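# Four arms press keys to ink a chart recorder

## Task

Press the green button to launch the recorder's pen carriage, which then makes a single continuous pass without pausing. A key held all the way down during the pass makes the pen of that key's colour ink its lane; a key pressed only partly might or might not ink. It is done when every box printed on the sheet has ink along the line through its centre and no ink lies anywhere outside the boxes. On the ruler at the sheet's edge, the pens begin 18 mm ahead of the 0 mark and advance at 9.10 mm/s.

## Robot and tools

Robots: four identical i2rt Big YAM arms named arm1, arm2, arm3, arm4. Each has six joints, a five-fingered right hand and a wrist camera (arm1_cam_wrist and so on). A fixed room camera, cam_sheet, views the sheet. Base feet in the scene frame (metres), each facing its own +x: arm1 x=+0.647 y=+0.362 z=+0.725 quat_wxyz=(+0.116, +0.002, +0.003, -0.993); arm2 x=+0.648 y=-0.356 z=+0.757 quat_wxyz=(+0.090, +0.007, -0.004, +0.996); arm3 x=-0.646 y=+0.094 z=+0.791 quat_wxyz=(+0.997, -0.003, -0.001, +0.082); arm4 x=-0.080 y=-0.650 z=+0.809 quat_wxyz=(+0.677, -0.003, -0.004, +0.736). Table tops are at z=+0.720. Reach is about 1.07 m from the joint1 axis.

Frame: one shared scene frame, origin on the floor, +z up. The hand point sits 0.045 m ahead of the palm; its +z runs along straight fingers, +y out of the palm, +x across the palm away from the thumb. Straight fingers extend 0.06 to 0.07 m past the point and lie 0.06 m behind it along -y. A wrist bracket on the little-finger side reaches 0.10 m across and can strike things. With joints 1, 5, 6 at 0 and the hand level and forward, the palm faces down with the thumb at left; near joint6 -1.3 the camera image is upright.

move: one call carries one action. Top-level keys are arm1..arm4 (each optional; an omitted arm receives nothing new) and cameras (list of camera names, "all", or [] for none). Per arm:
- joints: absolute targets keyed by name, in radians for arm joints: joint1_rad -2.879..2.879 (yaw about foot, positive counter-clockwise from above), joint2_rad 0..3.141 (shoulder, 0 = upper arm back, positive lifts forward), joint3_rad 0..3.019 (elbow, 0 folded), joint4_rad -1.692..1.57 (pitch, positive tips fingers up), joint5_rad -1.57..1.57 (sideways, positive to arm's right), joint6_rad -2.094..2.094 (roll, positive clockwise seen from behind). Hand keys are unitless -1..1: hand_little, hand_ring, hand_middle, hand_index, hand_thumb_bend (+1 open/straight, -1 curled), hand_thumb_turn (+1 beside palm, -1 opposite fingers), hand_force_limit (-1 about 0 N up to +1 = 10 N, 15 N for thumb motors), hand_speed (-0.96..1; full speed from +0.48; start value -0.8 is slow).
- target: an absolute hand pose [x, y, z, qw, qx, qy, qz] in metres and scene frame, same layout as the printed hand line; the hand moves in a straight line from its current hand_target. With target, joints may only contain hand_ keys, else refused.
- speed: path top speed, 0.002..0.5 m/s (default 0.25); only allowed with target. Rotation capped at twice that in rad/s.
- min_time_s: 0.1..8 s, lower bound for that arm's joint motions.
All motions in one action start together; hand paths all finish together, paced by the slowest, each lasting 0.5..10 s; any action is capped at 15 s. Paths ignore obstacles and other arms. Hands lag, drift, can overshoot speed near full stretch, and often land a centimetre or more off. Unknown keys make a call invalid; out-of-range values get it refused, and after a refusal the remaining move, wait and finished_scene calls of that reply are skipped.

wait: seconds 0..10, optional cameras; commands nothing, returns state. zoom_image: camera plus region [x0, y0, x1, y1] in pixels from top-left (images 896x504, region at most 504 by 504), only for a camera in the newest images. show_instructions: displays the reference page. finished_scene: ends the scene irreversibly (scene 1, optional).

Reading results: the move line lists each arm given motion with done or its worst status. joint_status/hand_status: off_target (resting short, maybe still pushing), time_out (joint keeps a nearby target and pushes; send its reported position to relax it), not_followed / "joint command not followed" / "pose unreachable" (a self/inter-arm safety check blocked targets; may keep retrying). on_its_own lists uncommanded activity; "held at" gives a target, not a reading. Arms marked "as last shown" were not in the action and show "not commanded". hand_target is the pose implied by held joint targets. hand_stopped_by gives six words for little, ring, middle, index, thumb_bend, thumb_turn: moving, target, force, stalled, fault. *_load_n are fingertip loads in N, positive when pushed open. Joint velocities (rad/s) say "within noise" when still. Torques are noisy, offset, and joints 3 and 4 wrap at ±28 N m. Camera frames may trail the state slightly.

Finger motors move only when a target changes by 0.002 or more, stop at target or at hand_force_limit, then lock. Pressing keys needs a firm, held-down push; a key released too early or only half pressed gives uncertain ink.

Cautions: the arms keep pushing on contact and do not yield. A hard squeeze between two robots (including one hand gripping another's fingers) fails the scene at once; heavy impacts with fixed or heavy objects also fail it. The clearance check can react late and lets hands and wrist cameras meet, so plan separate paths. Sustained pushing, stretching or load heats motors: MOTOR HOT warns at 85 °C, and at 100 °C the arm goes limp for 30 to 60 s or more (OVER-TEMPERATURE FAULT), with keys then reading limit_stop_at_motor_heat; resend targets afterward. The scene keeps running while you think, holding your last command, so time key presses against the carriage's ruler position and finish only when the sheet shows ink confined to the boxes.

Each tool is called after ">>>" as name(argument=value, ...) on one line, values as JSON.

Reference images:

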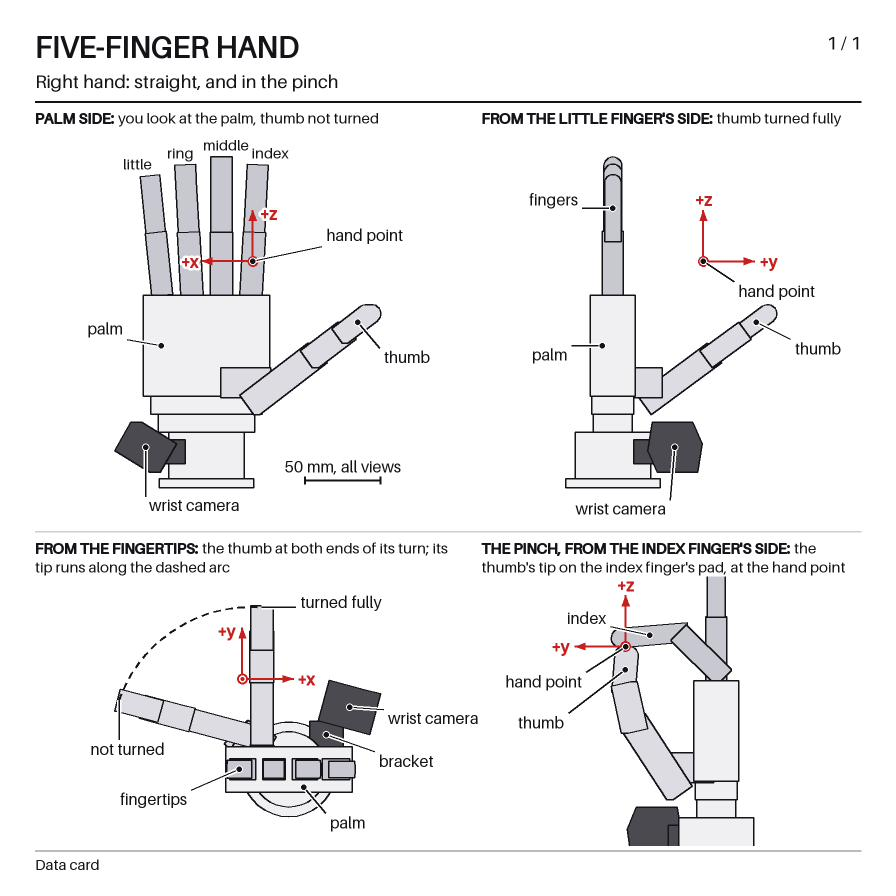

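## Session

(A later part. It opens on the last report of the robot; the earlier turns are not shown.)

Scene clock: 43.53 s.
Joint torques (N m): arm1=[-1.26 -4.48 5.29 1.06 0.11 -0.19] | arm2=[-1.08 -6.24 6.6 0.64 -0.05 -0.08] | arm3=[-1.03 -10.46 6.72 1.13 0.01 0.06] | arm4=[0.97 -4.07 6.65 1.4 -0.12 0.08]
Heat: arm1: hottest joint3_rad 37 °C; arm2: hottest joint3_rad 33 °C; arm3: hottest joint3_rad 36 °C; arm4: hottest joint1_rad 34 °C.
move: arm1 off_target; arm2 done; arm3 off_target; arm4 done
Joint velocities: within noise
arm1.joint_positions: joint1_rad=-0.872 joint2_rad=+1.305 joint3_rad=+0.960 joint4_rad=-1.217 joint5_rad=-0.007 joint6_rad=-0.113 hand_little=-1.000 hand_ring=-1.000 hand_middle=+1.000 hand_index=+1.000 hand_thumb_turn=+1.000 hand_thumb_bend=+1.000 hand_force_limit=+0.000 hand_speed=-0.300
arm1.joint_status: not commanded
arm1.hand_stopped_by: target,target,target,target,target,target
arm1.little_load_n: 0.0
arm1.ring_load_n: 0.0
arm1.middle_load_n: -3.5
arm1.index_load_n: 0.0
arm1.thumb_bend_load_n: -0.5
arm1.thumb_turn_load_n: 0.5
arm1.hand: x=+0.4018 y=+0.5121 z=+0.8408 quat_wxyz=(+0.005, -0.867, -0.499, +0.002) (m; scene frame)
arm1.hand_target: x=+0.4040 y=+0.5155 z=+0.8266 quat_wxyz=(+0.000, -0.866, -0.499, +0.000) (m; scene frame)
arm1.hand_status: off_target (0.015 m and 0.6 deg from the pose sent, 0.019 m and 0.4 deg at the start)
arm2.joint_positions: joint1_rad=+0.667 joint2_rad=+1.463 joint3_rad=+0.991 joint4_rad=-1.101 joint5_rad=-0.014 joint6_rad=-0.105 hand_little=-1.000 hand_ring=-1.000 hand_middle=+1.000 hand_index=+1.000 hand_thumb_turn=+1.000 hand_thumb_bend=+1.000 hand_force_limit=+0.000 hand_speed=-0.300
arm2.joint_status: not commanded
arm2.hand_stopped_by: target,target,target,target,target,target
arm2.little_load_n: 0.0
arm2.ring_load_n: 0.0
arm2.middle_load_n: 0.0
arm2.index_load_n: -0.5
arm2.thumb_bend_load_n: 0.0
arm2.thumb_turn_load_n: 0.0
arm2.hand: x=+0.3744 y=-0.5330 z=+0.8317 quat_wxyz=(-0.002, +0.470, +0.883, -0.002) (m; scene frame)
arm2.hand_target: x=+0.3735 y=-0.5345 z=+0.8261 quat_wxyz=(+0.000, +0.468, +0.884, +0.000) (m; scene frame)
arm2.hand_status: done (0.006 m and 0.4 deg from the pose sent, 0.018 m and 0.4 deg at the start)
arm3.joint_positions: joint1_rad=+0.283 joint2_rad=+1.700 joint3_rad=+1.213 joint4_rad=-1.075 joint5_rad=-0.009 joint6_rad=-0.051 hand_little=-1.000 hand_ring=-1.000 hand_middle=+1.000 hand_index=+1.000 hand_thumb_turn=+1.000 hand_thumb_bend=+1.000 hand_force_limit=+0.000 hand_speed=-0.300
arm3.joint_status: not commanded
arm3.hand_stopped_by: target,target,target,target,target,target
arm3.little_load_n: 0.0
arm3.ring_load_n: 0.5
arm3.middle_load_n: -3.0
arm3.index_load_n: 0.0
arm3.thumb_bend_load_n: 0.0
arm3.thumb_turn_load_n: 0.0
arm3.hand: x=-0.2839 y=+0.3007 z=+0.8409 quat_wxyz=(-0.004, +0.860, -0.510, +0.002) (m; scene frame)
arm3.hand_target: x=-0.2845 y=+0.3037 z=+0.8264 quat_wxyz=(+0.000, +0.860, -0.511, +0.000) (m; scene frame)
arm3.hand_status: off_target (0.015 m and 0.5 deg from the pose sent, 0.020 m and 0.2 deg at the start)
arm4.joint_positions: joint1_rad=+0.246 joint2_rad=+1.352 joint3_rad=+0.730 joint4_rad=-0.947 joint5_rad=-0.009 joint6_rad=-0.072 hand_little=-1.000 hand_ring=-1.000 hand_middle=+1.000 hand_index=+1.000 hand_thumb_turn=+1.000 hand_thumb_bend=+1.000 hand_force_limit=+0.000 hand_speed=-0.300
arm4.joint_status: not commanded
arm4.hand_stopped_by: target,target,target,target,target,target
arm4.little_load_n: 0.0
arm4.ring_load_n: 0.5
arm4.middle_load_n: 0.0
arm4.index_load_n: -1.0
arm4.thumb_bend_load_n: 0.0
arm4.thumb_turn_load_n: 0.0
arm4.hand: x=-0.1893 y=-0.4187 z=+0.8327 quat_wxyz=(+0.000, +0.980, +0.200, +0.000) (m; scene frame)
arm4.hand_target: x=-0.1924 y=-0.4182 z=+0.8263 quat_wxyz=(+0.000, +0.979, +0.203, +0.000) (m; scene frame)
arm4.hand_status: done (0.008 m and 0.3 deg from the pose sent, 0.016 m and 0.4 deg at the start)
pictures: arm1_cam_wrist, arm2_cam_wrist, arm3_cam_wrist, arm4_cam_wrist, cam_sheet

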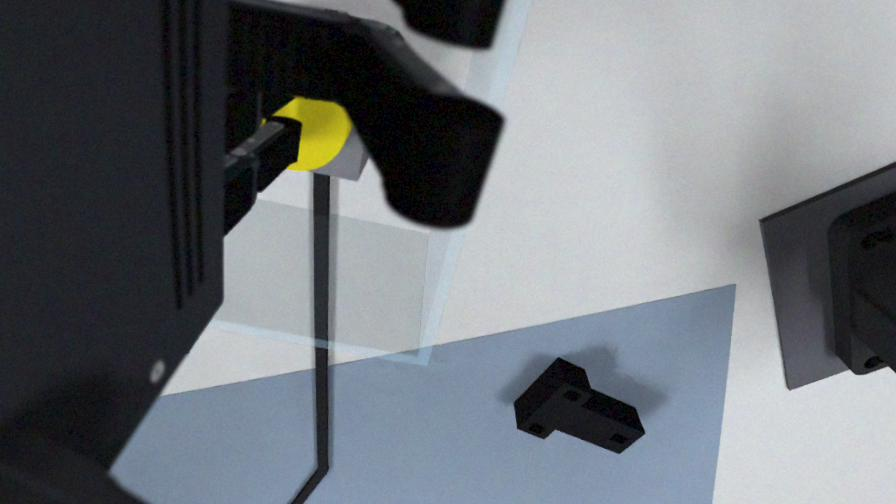

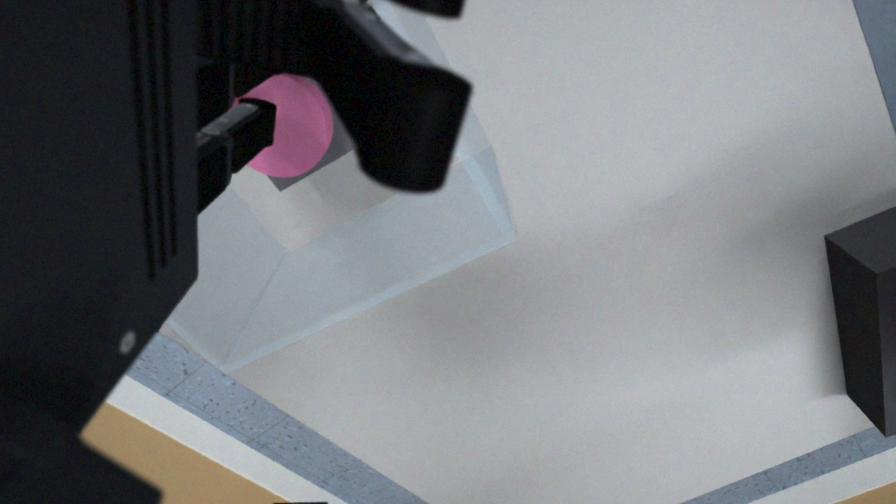

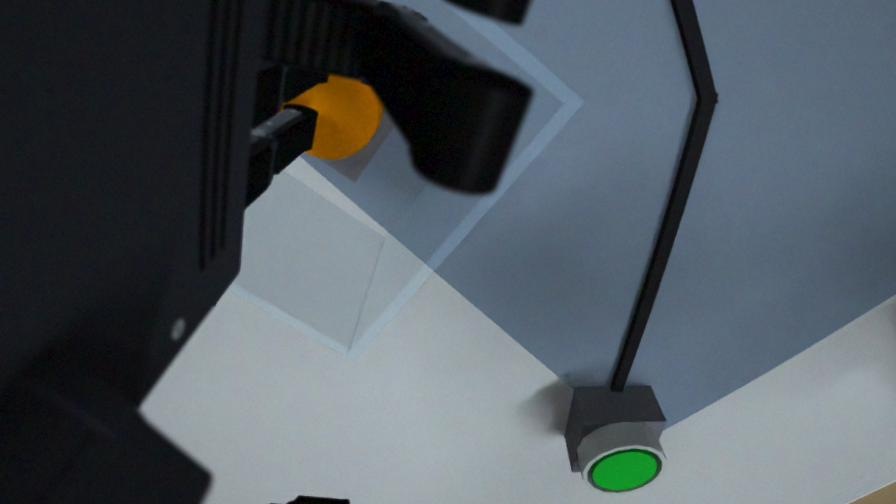

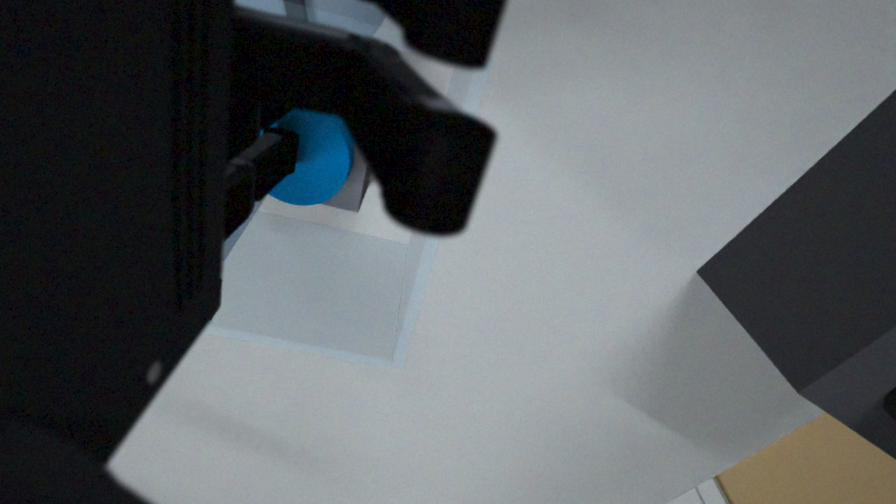

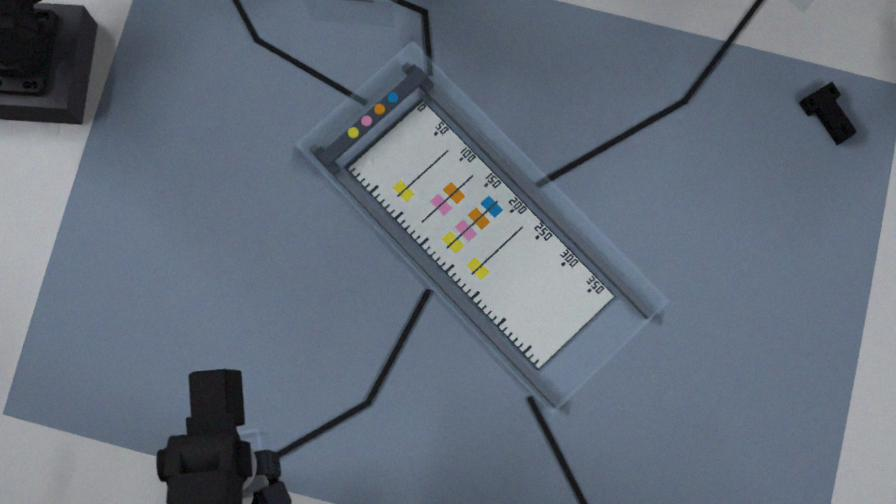

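>>> move(arm1={"target":[0.4035,0.516,0.812,0,0.8665,0.4991,0],"speed":0.04}, arm2={"target":[0.3735,-0.5345,0.812,0,0.4682,0.8837,0],"speed":0.04}, arm3={"target":[-0.2840,0.304,0.812,0,0.8595,-0.5111,0],"speed":0.04}, arm4={"target":[-0.1925,-0.418,0.812,0,0.9793,0.2025,0],"speed":0.04}, cameras=["all"])

>>> zoom_image(camera="arm1_cam_wrist", region=[220, 60, 400, 220])

>>> zoom_image(camera="arm2_cam_wrist", region=[220, 60, 400, 220])

>>> zoom_image(camera="arm3_cam_wrist", region=[220, 60, 400, 220])

>>> zoom_image(camera="arm4_cam_wrist", region=[220, 60, 400, 220])

Scene clock: 45.13 s.
Joint torques (N m): arm1=[-0.97 -3.02 4.03 2.09 0.12 -0.14] | arm2=[-0.91 -5.89 6.16 0.99 -0.06 -0.06] | arm3=[-0.91 -9.17 5.6 2.09 0.02 0.06] | arm4=[-0.03 -2.43 5.61 2.32 -0.03 0.05]
Heat: arm1: hottest joint3_rad 37 °C; arm2: hottest joint3_rad 33 °C; arm3: hottest joint3_rad 36 °C; arm4: hottest joint1_rad 34 °C.
move: arm1 off_target; arm2 off_target; arm3 off_target; arm4 off_target
Joint velocities: within noise
arm1.joint_positions: joint1_rad=-0.872 joint2_rad=+1.296 joint3_rad=+0.948 joint4_rad=-1.203 joint5_rad=-0.009 joint6_rad=-0.116 hand_little=-1.000 hand_ring=-1.000 hand_middle=+0.999 hand_index=+1.000 hand_thumb_turn=+1.000 hand_thumb_bend=+1.000 hand_force_limit=+0.000 hand_speed=-0.300
arm1.joint_status: not commanded
arm1.hand_stopped_by: target,target,target,target,target,target
arm1.little_load_n: 0.0
arm1.ring_load_n: 0.0
arm1.middle_load_n: -6.5
arm1.index_load_n: 0.0
arm1.thumb_bend_load_n: 0.0
arm1.thumb_turn_load_n: 0.0
arm1.hand: x=+0.4023 y=+0.5115 z=+0.8389 quat_wxyz=(+0.010, -0.866, -0.500, +0.005) (m; scene frame)
arm1.hand_target: x=+0.4050 y=+0.5147 z=+0.8138 quat_wxyz=(+0.000, -0.866, -0.499, +0.000) (m; scene frame)
arm1.hand_status: off_target (0.027 m and 1.3 deg from the pose sent, 0.029 m and 0.6 deg at the start)
arm2.joint_positions: joint1_rad=+0.667 joint2_rad=+1.471 joint3_rad=+0.975 joint4_rad=-1.070 joint5_rad=-0.014 joint6_rad=-0.105 hand_little=-1.000 hand_ring=-1.000 hand_middle=+1.000 hand_index=+1.000 hand_thumb_turn=+1.000 hand_thumb_bend=+1.000 hand_force_limit=+0.000 hand_speed=-0.300
arm2.joint_status: not commanded
arm2.hand_stopped_by: target,target,target,target,target,target
arm2.little_load_n: 0.0
arm2.ring_load_n: 0.0
arm2.middle_load_n: 0.0
arm2.index_load_n: -1.5
arm2.thumb_bend_load_n: 0.0
arm2.thumb_turn_load_n: 0.0
arm2.hand: x=+0.3738 y=-0.5332 z=+0.8227 quat_wxyz=(-0.003, +0.470, +0.883, -0.005) (m; scene frame)
arm2.hand_target: x=+0.3738 y=-0.5343 z=+0.8122 quat_wxyz=(+0.000, +0.468, +0.884, +0.000) (m; scene frame)
arm2.hand_status: off_target (0.011 m and 0.7 deg from the pose sent, 0.020 m and 0.4 deg at the start)
arm3.joint_positions: joint1_rad=+0.283 joint2_rad=+1.700 joint3_rad=+1.208 joint4_rad=-1.067 joint5_rad=-0.009 joint6_rad=-0.051 hand_little=-1.000 hand_ring=-1.000 hand_middle=+0.999 hand_index=+1.000 hand_thumb_turn=+1.000 hand_thumb_bend=+1.000 hand_force_limit=+0.000 hand_speed=-0.300
arm3.joint_status: not commanded
arm3.hand_stopped_by: target,target,target,target,target,target
arm3.little_load_n: 0.0
arm3.ring_load_n: 0.0
arm3.middle_load_n: -7.5
arm3.index_load_n: 0.0
arm3.thumb_bend_load_n: 0.0
arm3.thumb_turn_load_n: 0.0
arm3.hand: x=-0.2840 y=+0.3007 z=+0.8389 quat_wxyz=(-0.006, +0.860, -0.510, +0.002) (m; scene frame)
arm3.hand_target: x=-0.2851 y=+0.3033 z=+0.8133 quat_wxyz=(+0.000, +0.860, -0.511, +0.000) (m; scene frame)
arm3.hand_status: off_target (0.027 m and 0.7 deg from the pose sent, 0.029 m and 0.5 deg at the start)
arm4.joint_positions: joint1_rad=+0.246 joint2_rad=+1.358 joint3_rad=+0.723 joint4_rad=-0.934 joint5_rad=-0.012 joint6_rad=-0.072 hand_little=-1.000 hand_ring=-1.000 hand_middle=+1.000 hand_index=+1.000 hand_thumb_turn=+1.000 hand_thumb_bend=+1.000 hand_force_limit=+0.000 hand_speed=-0.300
arm4.joint_status: not commanded
arm4.hand_stopped_by: target,target,target,target,target,target
arm4.little_load_n: 0.0
arm4.ring_load_n: 0.0
arm4.middle_load_n: 0.0
arm4.index_load_n: -4.5
arm4.thumb_bend_load_n: 0.0
arm4.thumb_turn_load_n: 0.0
arm4.hand: x=-0.1897 y=-0.4190 z=+0.8289 quat_wxyz=(+0.000, +0.980, +0.200, -0.001) (m; scene frame)
arm4.hand_target: x=-0.1920 y=-0.4189 z=+0.8133 quat_wxyz=(+0.000, +0.979, +0.203, +0.000) (m; scene frame)
arm4.hand_status: off_target (0.017 m and 0.3 deg from the pose sent, 0.021 m and 0.3 deg at the start)
pictures: arm1_cam_wrist, arm2_cam_wrist, arm3_cam_wrist, arm4_cam_wrist, cam_sheet

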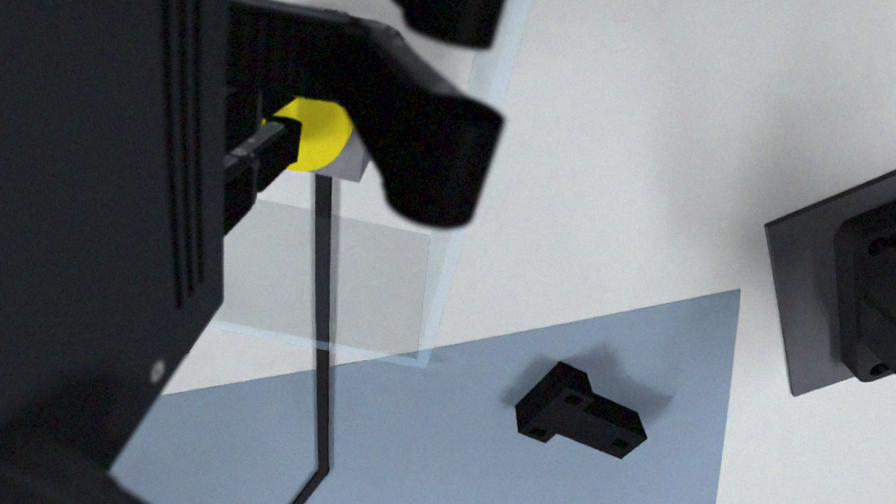

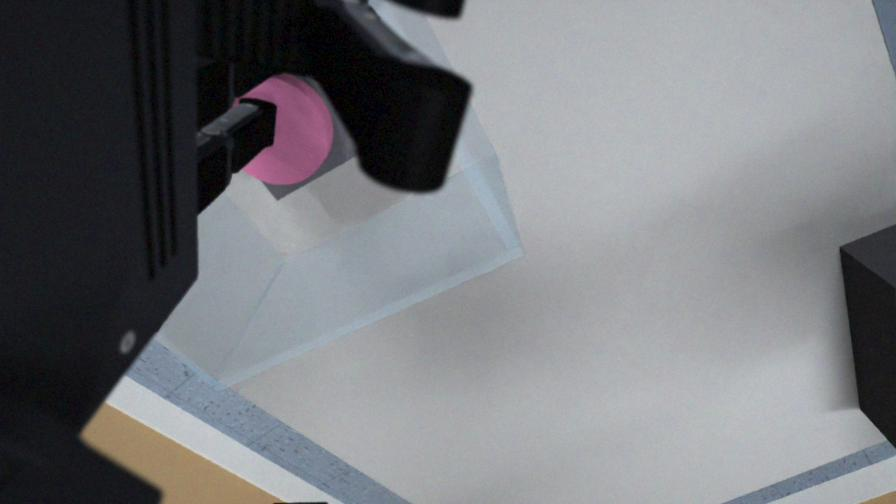

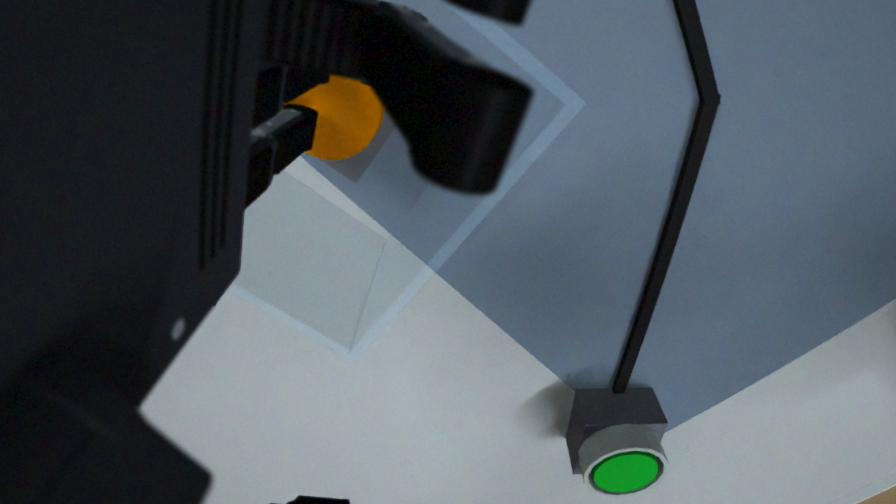

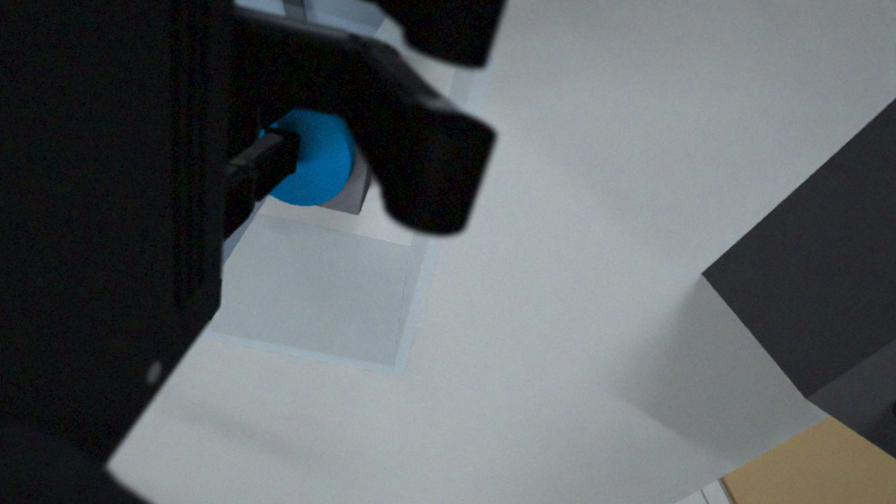

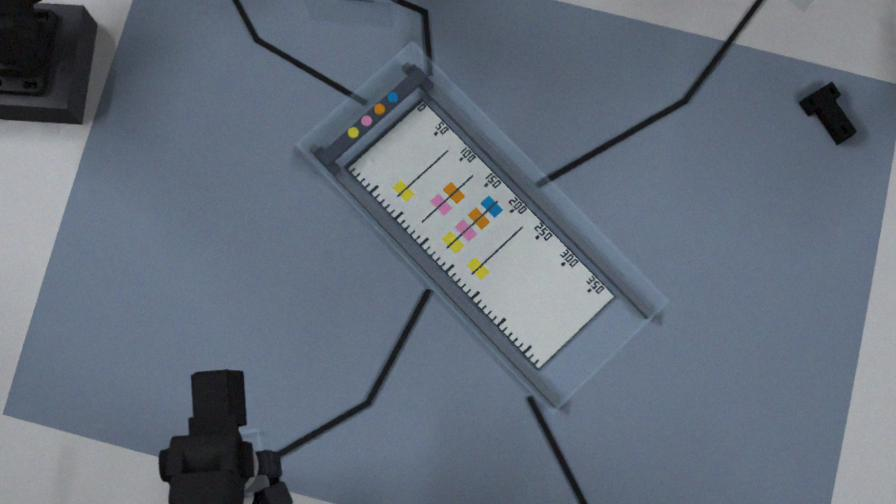

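Scaled by 2.800 from the camera's 896x504 image, which has a finer 1280x720 frame.

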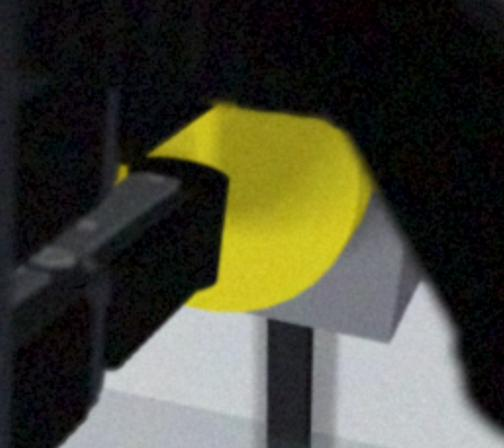

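Scaled by 2.800 from the camera's 896x504 image, which has a finer 1280x720 frame.

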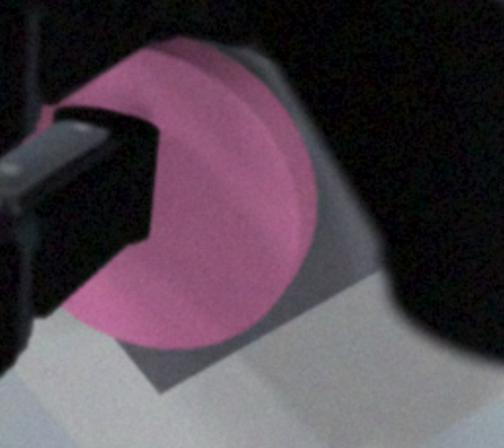

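Scaled by 2.800 from the camera's 896x504 image, which has a finer 1280x720 frame.

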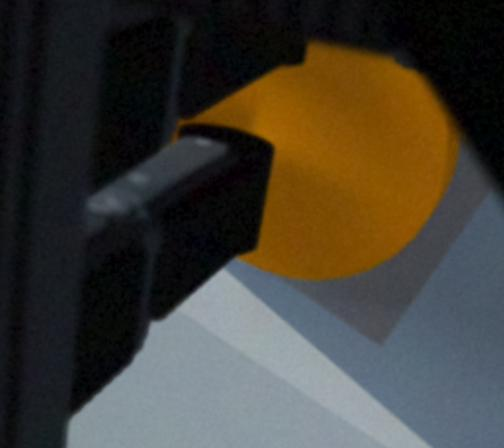

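Scaled by 2.800 from the camera's 896x504 image, which has a finer 1280x720 frame.

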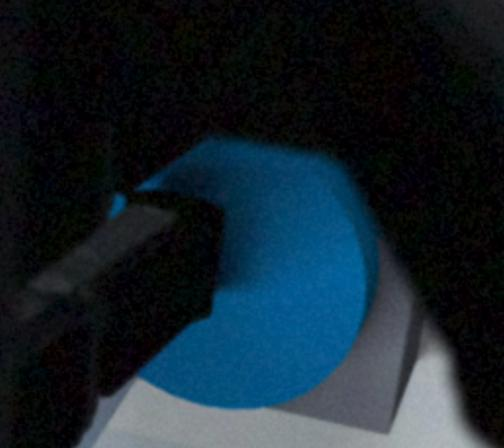

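>>> move(arm2={"target":[0.3735,-0.5345,0.797,0,0.4682,0.8837,0],"speed":0.04}, arm4={"target":[-0.1925,-0.418,0.800,0,0.9793,0.2025,0],"speed":0.04}, cameras=["arm2_cam_wrist","arm4_cam_wrist"])

>>> zoom_image(camera="arm2_cam_wrist", region=[220, 60, 400, 220])

>>> zoom_image(camera="arm4_cam_wrist", region=[220, 60, 400, 220])

Scene clock: 46.47 s.
Joint torques (N m): arm1=[-0.79 -2.2 4.15 2.26 0.26 -0.18] | arm2=[-1.08 -4.31 5.19 2.06 0.03 -0.01] | arm3=[-1.2 -9.7 5.59 2.14 0.03 0.06] | arm4=[0.62 -0.62 4.63 3.32 0.01 0.13]
Heat: arm1: hottest joint3_rad 37 °C; arm2: hottest joint3_rad 33 °C; arm3: hottest joint1_rad 35 °C; arm4: hottest joint1_rad 34 °C.
move: arm2 off_target; arm4 off_target
Joint velocities: within noise
arm1, arm3: as last shown
arm2.joint_positions: joint1_rad=+0.667 joint2_rad=+1.472 joint3_rad=+0.965 joint4_rad=-1.055 joint5_rad=-0.016 joint6_rad=-0.109 hand_little=-1.000 hand_ring=-1.000 hand_middle=+1.000 hand_index=+1.000 hand_thumb_turn=+1.000 hand_thumb_bend=+1.000 hand_force_limit=+0.000 hand_speed=-0.300
arm2.joint_status: not commanded
arm2.hand_stopped_by: target,target,target,target,target,target
arm2.little_load_n: 0.0
arm2.ring_load_n: 0.0
arm2.middle_load_n: 0.0
arm2.index_load_n: -6.0
arm2.thumb_bend_load_n: 0.0
arm2.thumb_turn_load_n: 0.0
arm2.hand: x=+0.3741 y=-0.5331 z=+0.8191 quat_wxyz=(-0.004, +0.468, +0.884, -0.007) (m; scene frame)
arm2.hand_target: x=+0.3745 y=-0.5338 z=+0.7981 quat_wxyz=(+0.000, +0.468, +0.884, +0.000) (m; scene frame)
arm2.hand_status: off_target (0.022 m and 1.0 deg from the pose sent, 0.026 m and 0.7 deg at the start)
arm3.middle_load_n: -7.0
arm4.joint_positions: joint1_rad=+0.246 joint2_rad=+1.358 joint3_rad=+0.720 joint4_rad=-0.927 joint5_rad=-0.013 joint6_rad=-0.079 hand_little=-1.000 hand_ring=-1.000 hand_middle=+1.000 hand_index=+0.999 hand_thumb_turn=+1.000 hand_thumb_bend=+1.000 hand_force_limit=+0.000 hand_speed=-0.300
arm4.joint_status: not commanded
arm4.hand_stopped_by: target,target,target,target,target,target
arm4.little_load_n: 0.0
arm4.ring_load_n: 0.0
arm4.middle_load_n: 0.0
arm4.index_load_n: -8.5
arm4.thumb_bend_load_n: 0.0
arm4.thumb_turn_load_n: 0.0
arm4.hand: x=-0.1894 y=-0.4190 z=+0.8277 quat_wxyz=(-0.002, +0.979, +0.203, -0.002) (m; scene frame)
arm4.hand_target: x=-0.1914 y=-0.4201 z=+0.8032 quat_wxyz=(+0.000, +0.979, +0.203, +0.000) (m; scene frame)
arm4.hand_status: off_target (0.028 m and 0.3 deg from the pose sent, 0.029 m and 0.3 deg at the start)
pictures: arm2_cam_wrist, arm4_cam_wrist

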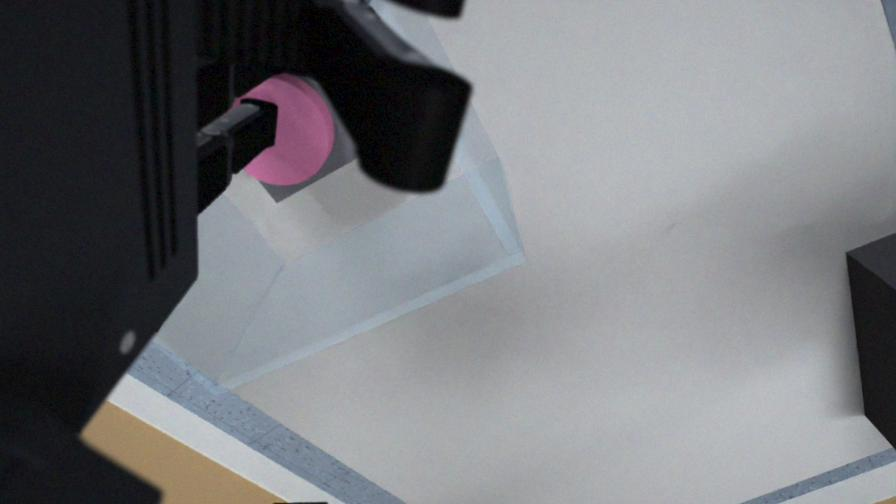

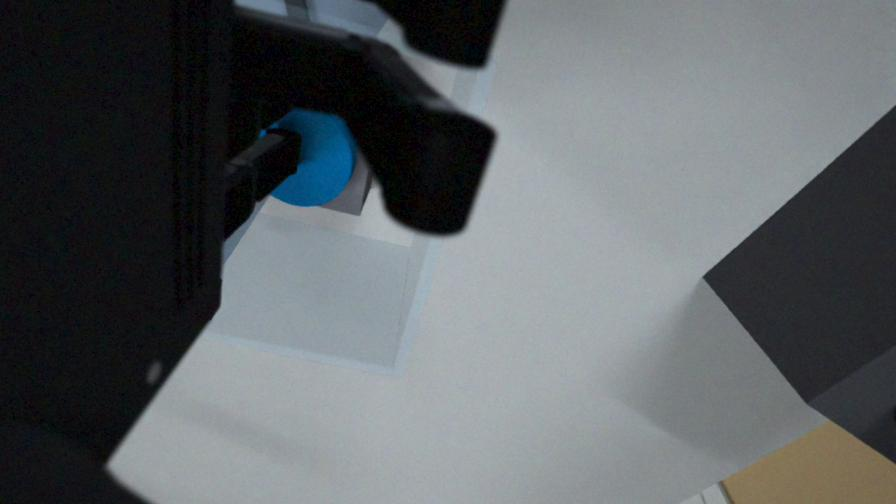

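Scaled by 2.800 from the camera's 896x504 image, which has a finer 1280x720 frame.

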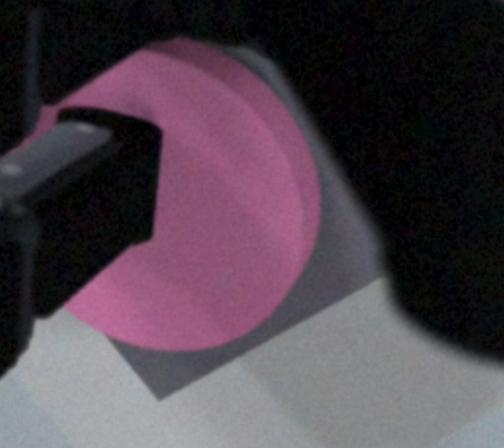

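Scaled by 2.800 from the camera's 896x504 image, which has a finer 1280x720 frame.

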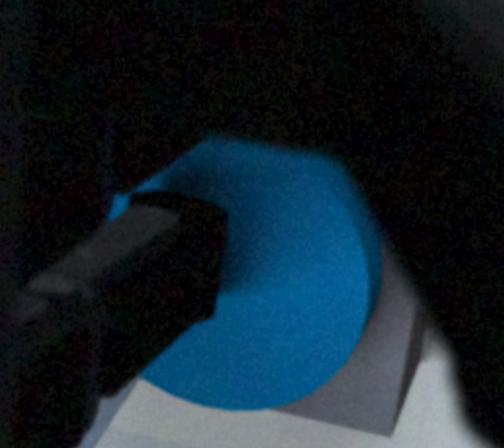

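>>> move(arm2={"target":[0.3735,-0.5345,0.788,0,0.4682,0.8837,0],"speed":0.04}, cameras=["arm2_cam_wrist","arm4_cam_wrist"])

>>> zoom_image(camera="arm2_cam_wrist", region=[220, 60, 400, 220])

Scene clock: 48.70 s.
Joint torques (N m): arm1=[-0.91 -2.9 4.05 2.28 0.13 -0.11] | arm2=[-1.03 -3.08 4.48 2.74 0.05 0.04] | arm3=[-0.85 -9.58 5.61 2.06 0.02 0.06] | arm4=[0.44 -1.2 4.6 3.17 0.01 0.14]
Heat: arm1: hottest joint3_rad 37 °C; arm2: hottest joint3_rad 33 °C; arm3: hottest joint1_rad 35 °C; arm4: hottest joint1_rad 34 °C.
move: arm2 off_target
Joint velocities: within noise
arm1, arm3, arm4: as last shown
arm1.middle_load_n: -6.0
arm2.joint_positions: joint1_rad=+0.667 joint2_rad=+1.471 joint3_rad=+0.962 joint4_rad=-1.049 joint5_rad=-0.017 joint6_rad=-0.115 hand_little=-1.000 hand_ring=-1.000 hand_middle=+1.000 hand_index=+0.999 hand_thumb_turn=+1.000 hand_thumb_bend=+1.000 hand_force_limit=+0.000 hand_speed=-0.300
arm2.joint_status: not commanded
arm2.hand_stopped_by: target,target,target,target,target,target
arm2.little_load_n: 0.0
arm2.ring_load_n: 0.0
arm2.middle_load_n: 0.0
arm2.index_load_n: -9.0
arm2.thumb_bend_load_n: 0.0
arm2.thumb_turn_load_n: 0.0
arm2.hand: x=+0.3741 y=-0.5330 z=+0.8182 quat_wxyz=(-0.005, +0.466, +0.885, -0.009) (m; scene frame)
arm2.hand_target: x=+0.3753 y=-0.5334 z=+0.7903 quat_wxyz=(+0.000, +0.468, +0.884, +0.000) (m; scene frame)
arm2.hand_status: off_target (0.030 m and 1.2 deg from the pose sent, 0.031 m and 1.0 deg at the start)
pictures: arm2_cam_wrist, arm4_cam_wrist

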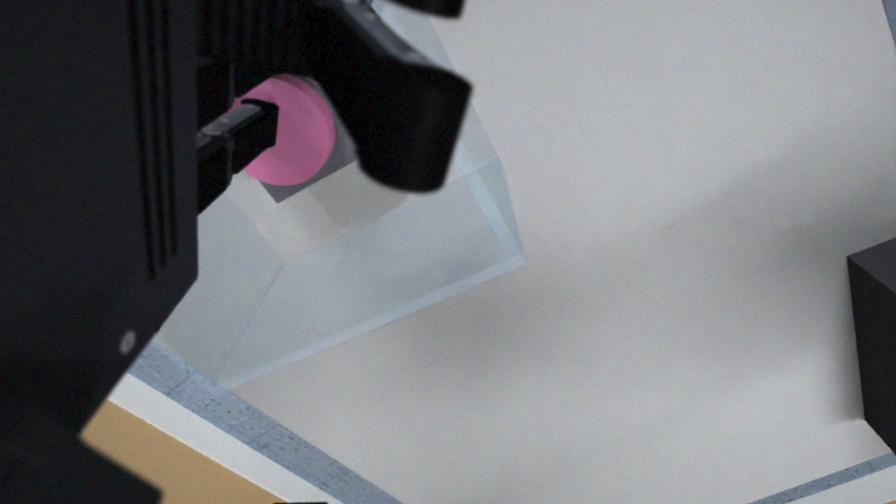

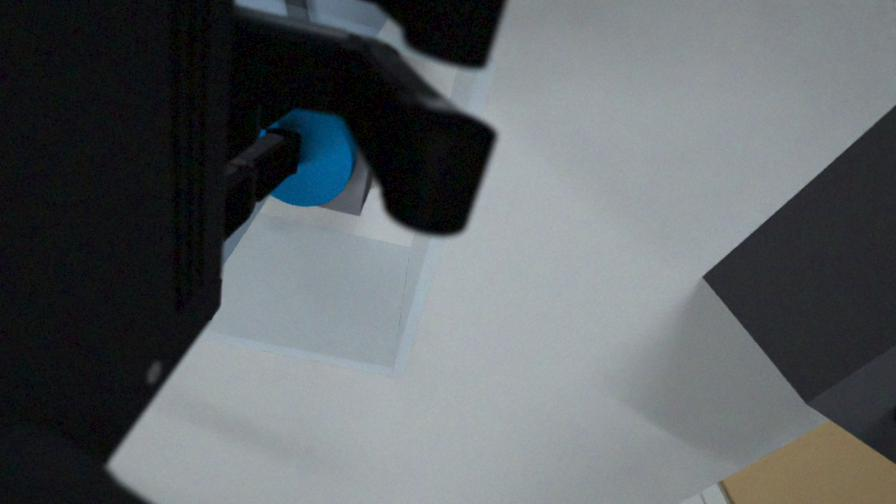

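Scaled by 2.800 from the camera's 896x504 image, which has a finer 1280x720 frame.

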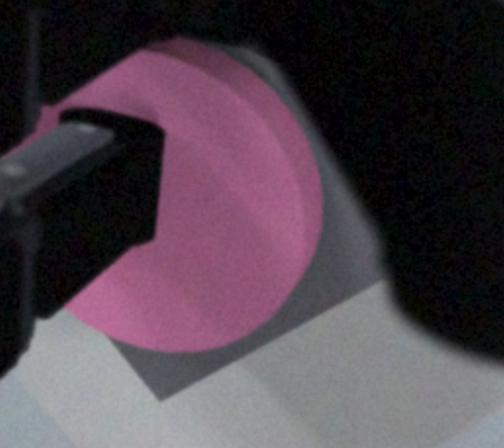

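>>> move(arm1={"target":[0.4035,0.516,0.870,0,0.8665,0.4991,0],"speed":0.1}, arm2={"target":[0.3735,-0.5345,0.855,0,0.4682,0.8837,0],"speed":0.1}, arm3={"target":[-0.2840,0.304,0.950,0,0.8595,-0.5111,0],"speed":0.15}, arm4={"target":[-0.1925,-0.418,0.860,0,0.9793,0.2025,0],"speed":0.1})

>>> move(arm3={"target":[-0.535,0.3145,0.950,0,0.968,-0.251,0],"joints":{"hand_ring":1,"hand_little":1}}, cameras=["arm3_cam_wrist","arm1_cam_wrist","arm2_cam_wrist","arm4_cam_wrist"])

Scene clock: 55.03 s.
Joint torques (N m): arm1=[-1.26 -6.89 11.22 -0.46 0.21 -0.16] | arm2=[-1.38 -8.88 10.06 -0.43 0.05 -0.03] | arm3=[-0.79 -13.33 12.04 -0.21 0 0.06] | arm4=[0.56 -6.77 10.66 -0.02 0 0.07]
Heat: arm1: hottest joint3_rad 37 °C; arm2: hottest joint3_rad 33 °C; arm3: hottest joint1_rad 35 °C; arm4: hottest joint1_rad 34 °C.
move: arm1 off_target; arm2 off_target; arm3 off_target; arm4 off_target
Joint velocities: within noise
arm1.joint_positions: joint1_rad=-0.872 joint2_rad=+1.293 joint3_rad=+0.964 joint4_rad=-1.299 joint5_rad=-0.009 joint6_rad=-0.116 hand_little=-1.000 hand_ring=-1.000 hand_middle=+1.000 hand_index=+1.000 hand_thumb_turn=+1.000 hand_thumb_bend=+1.000 hand_force_limit=+0.000 hand_speed=-0.300
arm1.joint_status: not commanded
arm1.hand_stopped_by: target,target,target,target,target,target
arm1.little_load_n: 0.0
arm1.ring_load_n: 0.0
arm1.middle_load_n: 0.0
arm1.index_load_n: 0.0
arm1.thumb_bend_load_n: 0.0
arm1.thumb_turn_load_n: 0.0
arm1.hand: x=+0.4178 y=+0.4999 z=+0.8509 quat_wxyz=(-0.026, -0.866, -0.500, -0.011) (m; scene frame)
arm1.hand_target: x=+0.4043 y=+0.5153 z=+0.8700 quat_wxyz=(+0.000, -0.867, -0.499, +0.000) (m; scene frame)
arm1.hand_status: off_target (0.029 m and 3.2 deg from the pose sent, 0.031 m and 1.3 deg at the start)
arm2.joint_positions: joint1_rad=+0.667 joint2_rad=+1.463 joint3_rad=+0.989 joint4_rad=-1.161 joint5_rad=-0.017 joint6_rad=-0.110 hand_little=-1.000 hand_ring=-1.000 hand_middle=+1.000 hand_index=+1.000 hand_thumb_turn=+1.000 hand_thumb_bend=+1.000 hand_force_limit=+0.000 hand_speed=-0.300
arm2.joint_status: not commanded
arm2.hand_stopped_by: target,target,target,target,target,target
arm2.little_load_n: 0.0
arm2.ring_load_n: 0.0
arm2.middle_load_n: 0.0
arm2.index_load_n: 0.0
arm2.thumb_bend_load_n: 0.0
arm2.thumb_turn_load_n: 0.0
arm2.hand: x=+0.3894 y=-0.5254 z=+0.8355 quat_wxyz=(+0.017, +0.468, +0.883, +0.023) (m; scene frame)
arm2.hand_target: x=+0.3742 y=-0.5341 z=+0.8550 quat_wxyz=(+0.000, +0.468, +0.884, +0.000) (m; scene frame)
arm2.hand_status: off_target (0.027 m and 3.3 deg from the pose sent, 0.037 m and 1.2 deg at the start)
arm3.joint_positions: joint1_rad=+0.283 joint2_rad=+1.621 joint3_rad=+1.359 joint4_rad=-1.354 joint5_rad=-0.009 joint6_rad=-0.051 hand_little=-1.000 hand_ring=-1.000 hand_middle=+1.000 hand_index=+1.000 hand_thumb_turn=+1.000 hand_thumb_bend=+1.000 hand_force_limit=+0.000 hand_speed=-0.300
arm3.joint_status: not commanded
arm3.hand_stopped_by: target,target,target,target,target,target
arm3.little_load_n: 0.0
arm3.ring_load_n: 0.0
arm3.middle_load_n: 0.0
arm3.index_load_n: 0.0
arm3.thumb_bend_load_n: 0.0
arm3.thumb_turn_load_n: 0.0
arm3.hand: x=-0.2954 y=+0.2959 z=+0.9321 quat_wxyz=(+0.018, +0.860, -0.511, -0.013) (m; scene frame)
arm3.hand_target: x=-0.2847 y=+0.3036 z=+0.9500 quat_wxyz=(+0.000, +0.860, -0.511, +0.000) (m; scene frame)
arm3.hand_status: off_target (0.023 m and 2.6 deg from the pose sent, 0.111 m and 0.7 deg at the start)
arm4.joint_positions: joint1_rad=+0.247 joint2_rad=+1.322 joint3_rad=+0.725 joint4_rad=-1.023 joint5_rad=-0.012 joint6_rad=-0.074 hand_little=-1.000 hand_ring=-1.000 hand_middle=+1.000 hand_index=+1.000 hand_thumb_turn=+1.000 hand_thumb_bend=+1.000 hand_force_limit=+0.000 hand_speed=-0.300
arm4.joint_status: not commanded
arm4.hand_stopped_by: target,target,target,target,target,target
arm4.little_load_n: 0.0
arm4.ring_load_n: 0.0
arm4.middle_load_n: 0.0
arm4.index_load_n: 0.0
arm4.thumb_bend_load_n: 0.0
arm4.thumb_turn_load_n: 0.0
arm4.hand: x=-0.1836 y=-0.4373 z=+0.8435 quat_wxyz=(+0.025, +0.979, +0.201, +0.002) (m; scene frame)
arm4.hand_target: x=-0.1923 y=-0.4187 z=+0.8599 quat_wxyz=(+0.000, +0.979, +0.202, +0.000) (m; scene frame)
arm4.hand_status: off_target (0.027 m and 2.9 deg from the pose sent, 0.032 m and 0.3 deg at the start)
pictures: none

Scene clock: 56.83 s.
Joint torques (N m): arm1=[-0.5 -7.47 11.54 -0.27 0.18 -0.12] | arm2=[-1.2 -9 10.03 -0.42 0.04 -0.03] | arm3=[-0.91 -6.89 8.17 -0.18 0.02 0.12] | arm4=[0.73 -6.18 10.81 -0.02 -0.06 0.07]
Heat: arm1: hottest joint3_rad 38 °C; arm2: hottest joint3_rad 33 °C; arm3: hottest joint1_rad 35 °C; arm4: hottest joint1_rad 34 °C.
move: arm3 done
Joint velocities: within noise
arm1, arm2, arm4: as last shown
arm1.thumb_bend_load_n: -0.5
arm3.joint_positions: joint1_rad=+0.822 joint2_rad=+1.166 joint3_rad=+0.958 joint4_rad=-1.358 joint5_rad=-0.008 joint6_rad=-0.085 hand_little=+1.000 hand_ring=+1.000 hand_middle=+1.000 hand_index=+1.000 hand_thumb_turn=+1.000 hand_thumb_bend=+1.000 hand_force_limit=+0.000 hand_speed=-0.300
arm3.joint_status: all done
arm3.hand_stopped_by: target,target,target,target,target,target
arm3.little_load_n: 0.0
arm3.ring_load_n: 0.0
arm3.middle_load_n: 0.0
arm3.index_load_n: 0.0
arm3.thumb_bend_load_n: 0.0
arm3.thumb_turn_load_n: 0.0
arm3.hand: x=-0.5327 y=+0.3160 z=+0.9480 quat_wxyz=(-0.001, +0.969, -0.247, -0.001) (m; scene frame)
arm3.hand_target: x=-0.5350 y=+0.3145 z=+0.9499 quat_wxyz=(+0.000, +0.968, -0.251, +0.000) (m; scene frame)
arm3.hand_status: done (0.003 m and 0.5 deg from the pose sent, 0.241 m and 32.5 deg at the start)
arm4.little_load_n: 0.5
pictures: arm1_cam_wrist, arm2_cam_wrist, arm3_cam_wrist, arm4_cam_wrist

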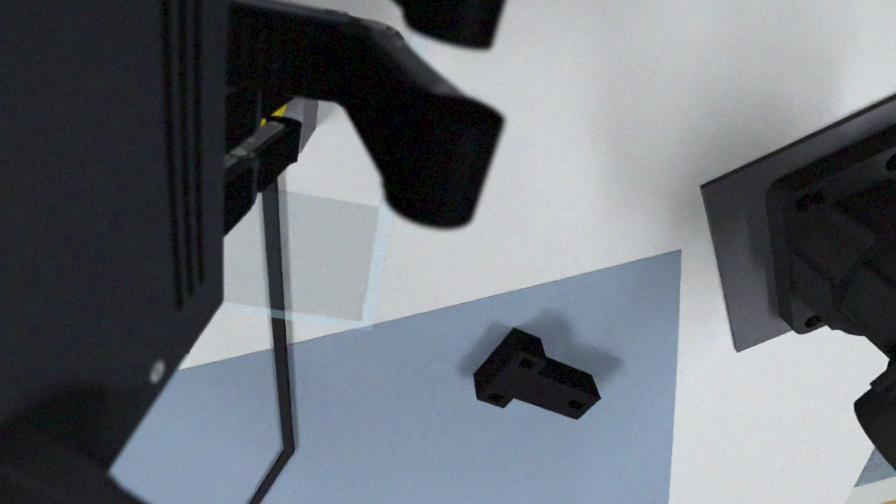

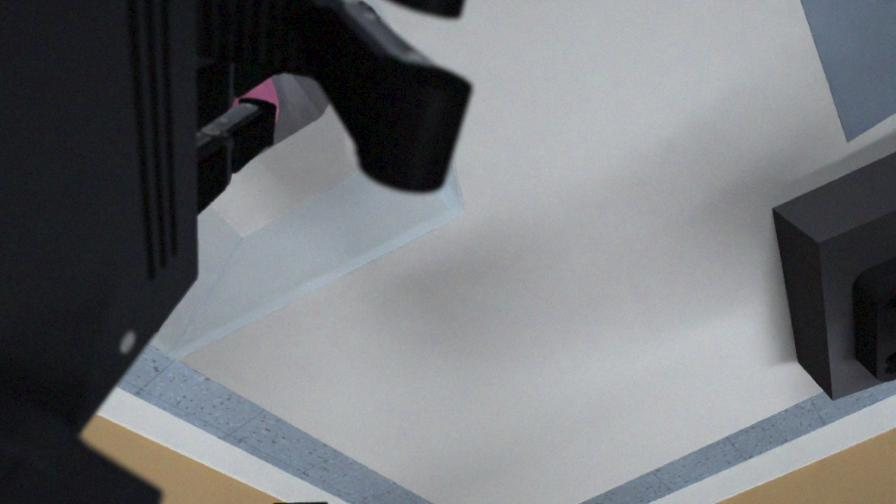

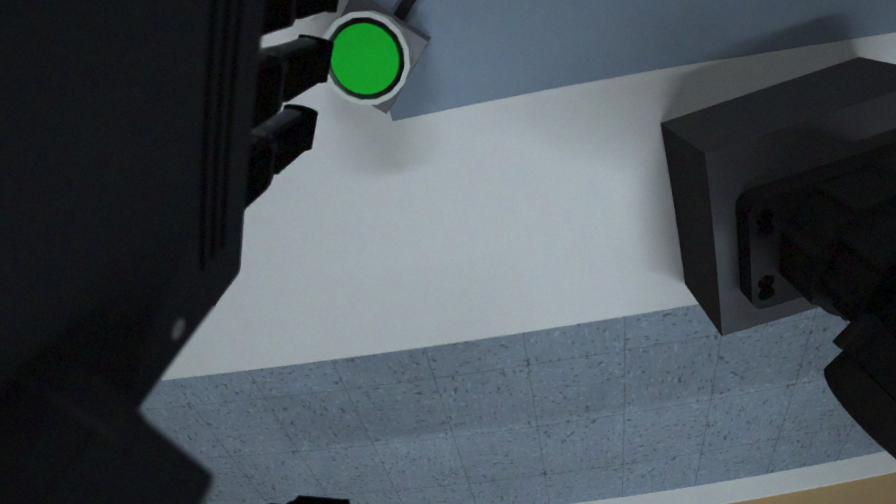

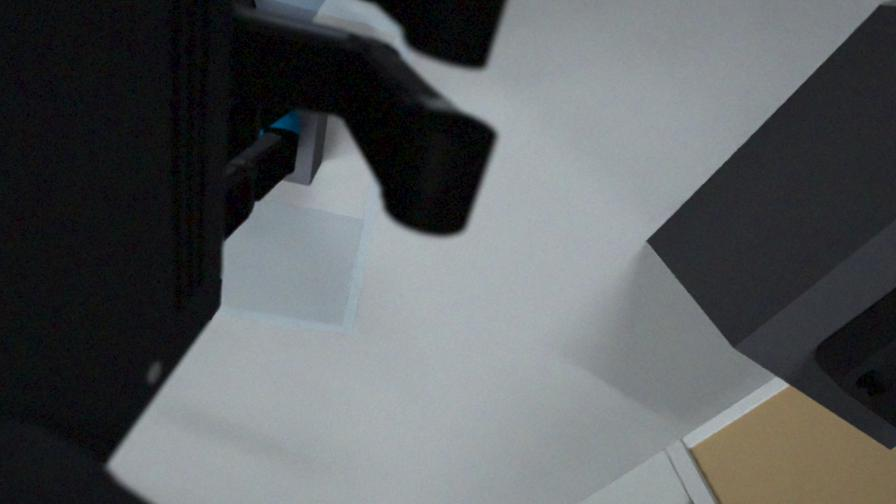

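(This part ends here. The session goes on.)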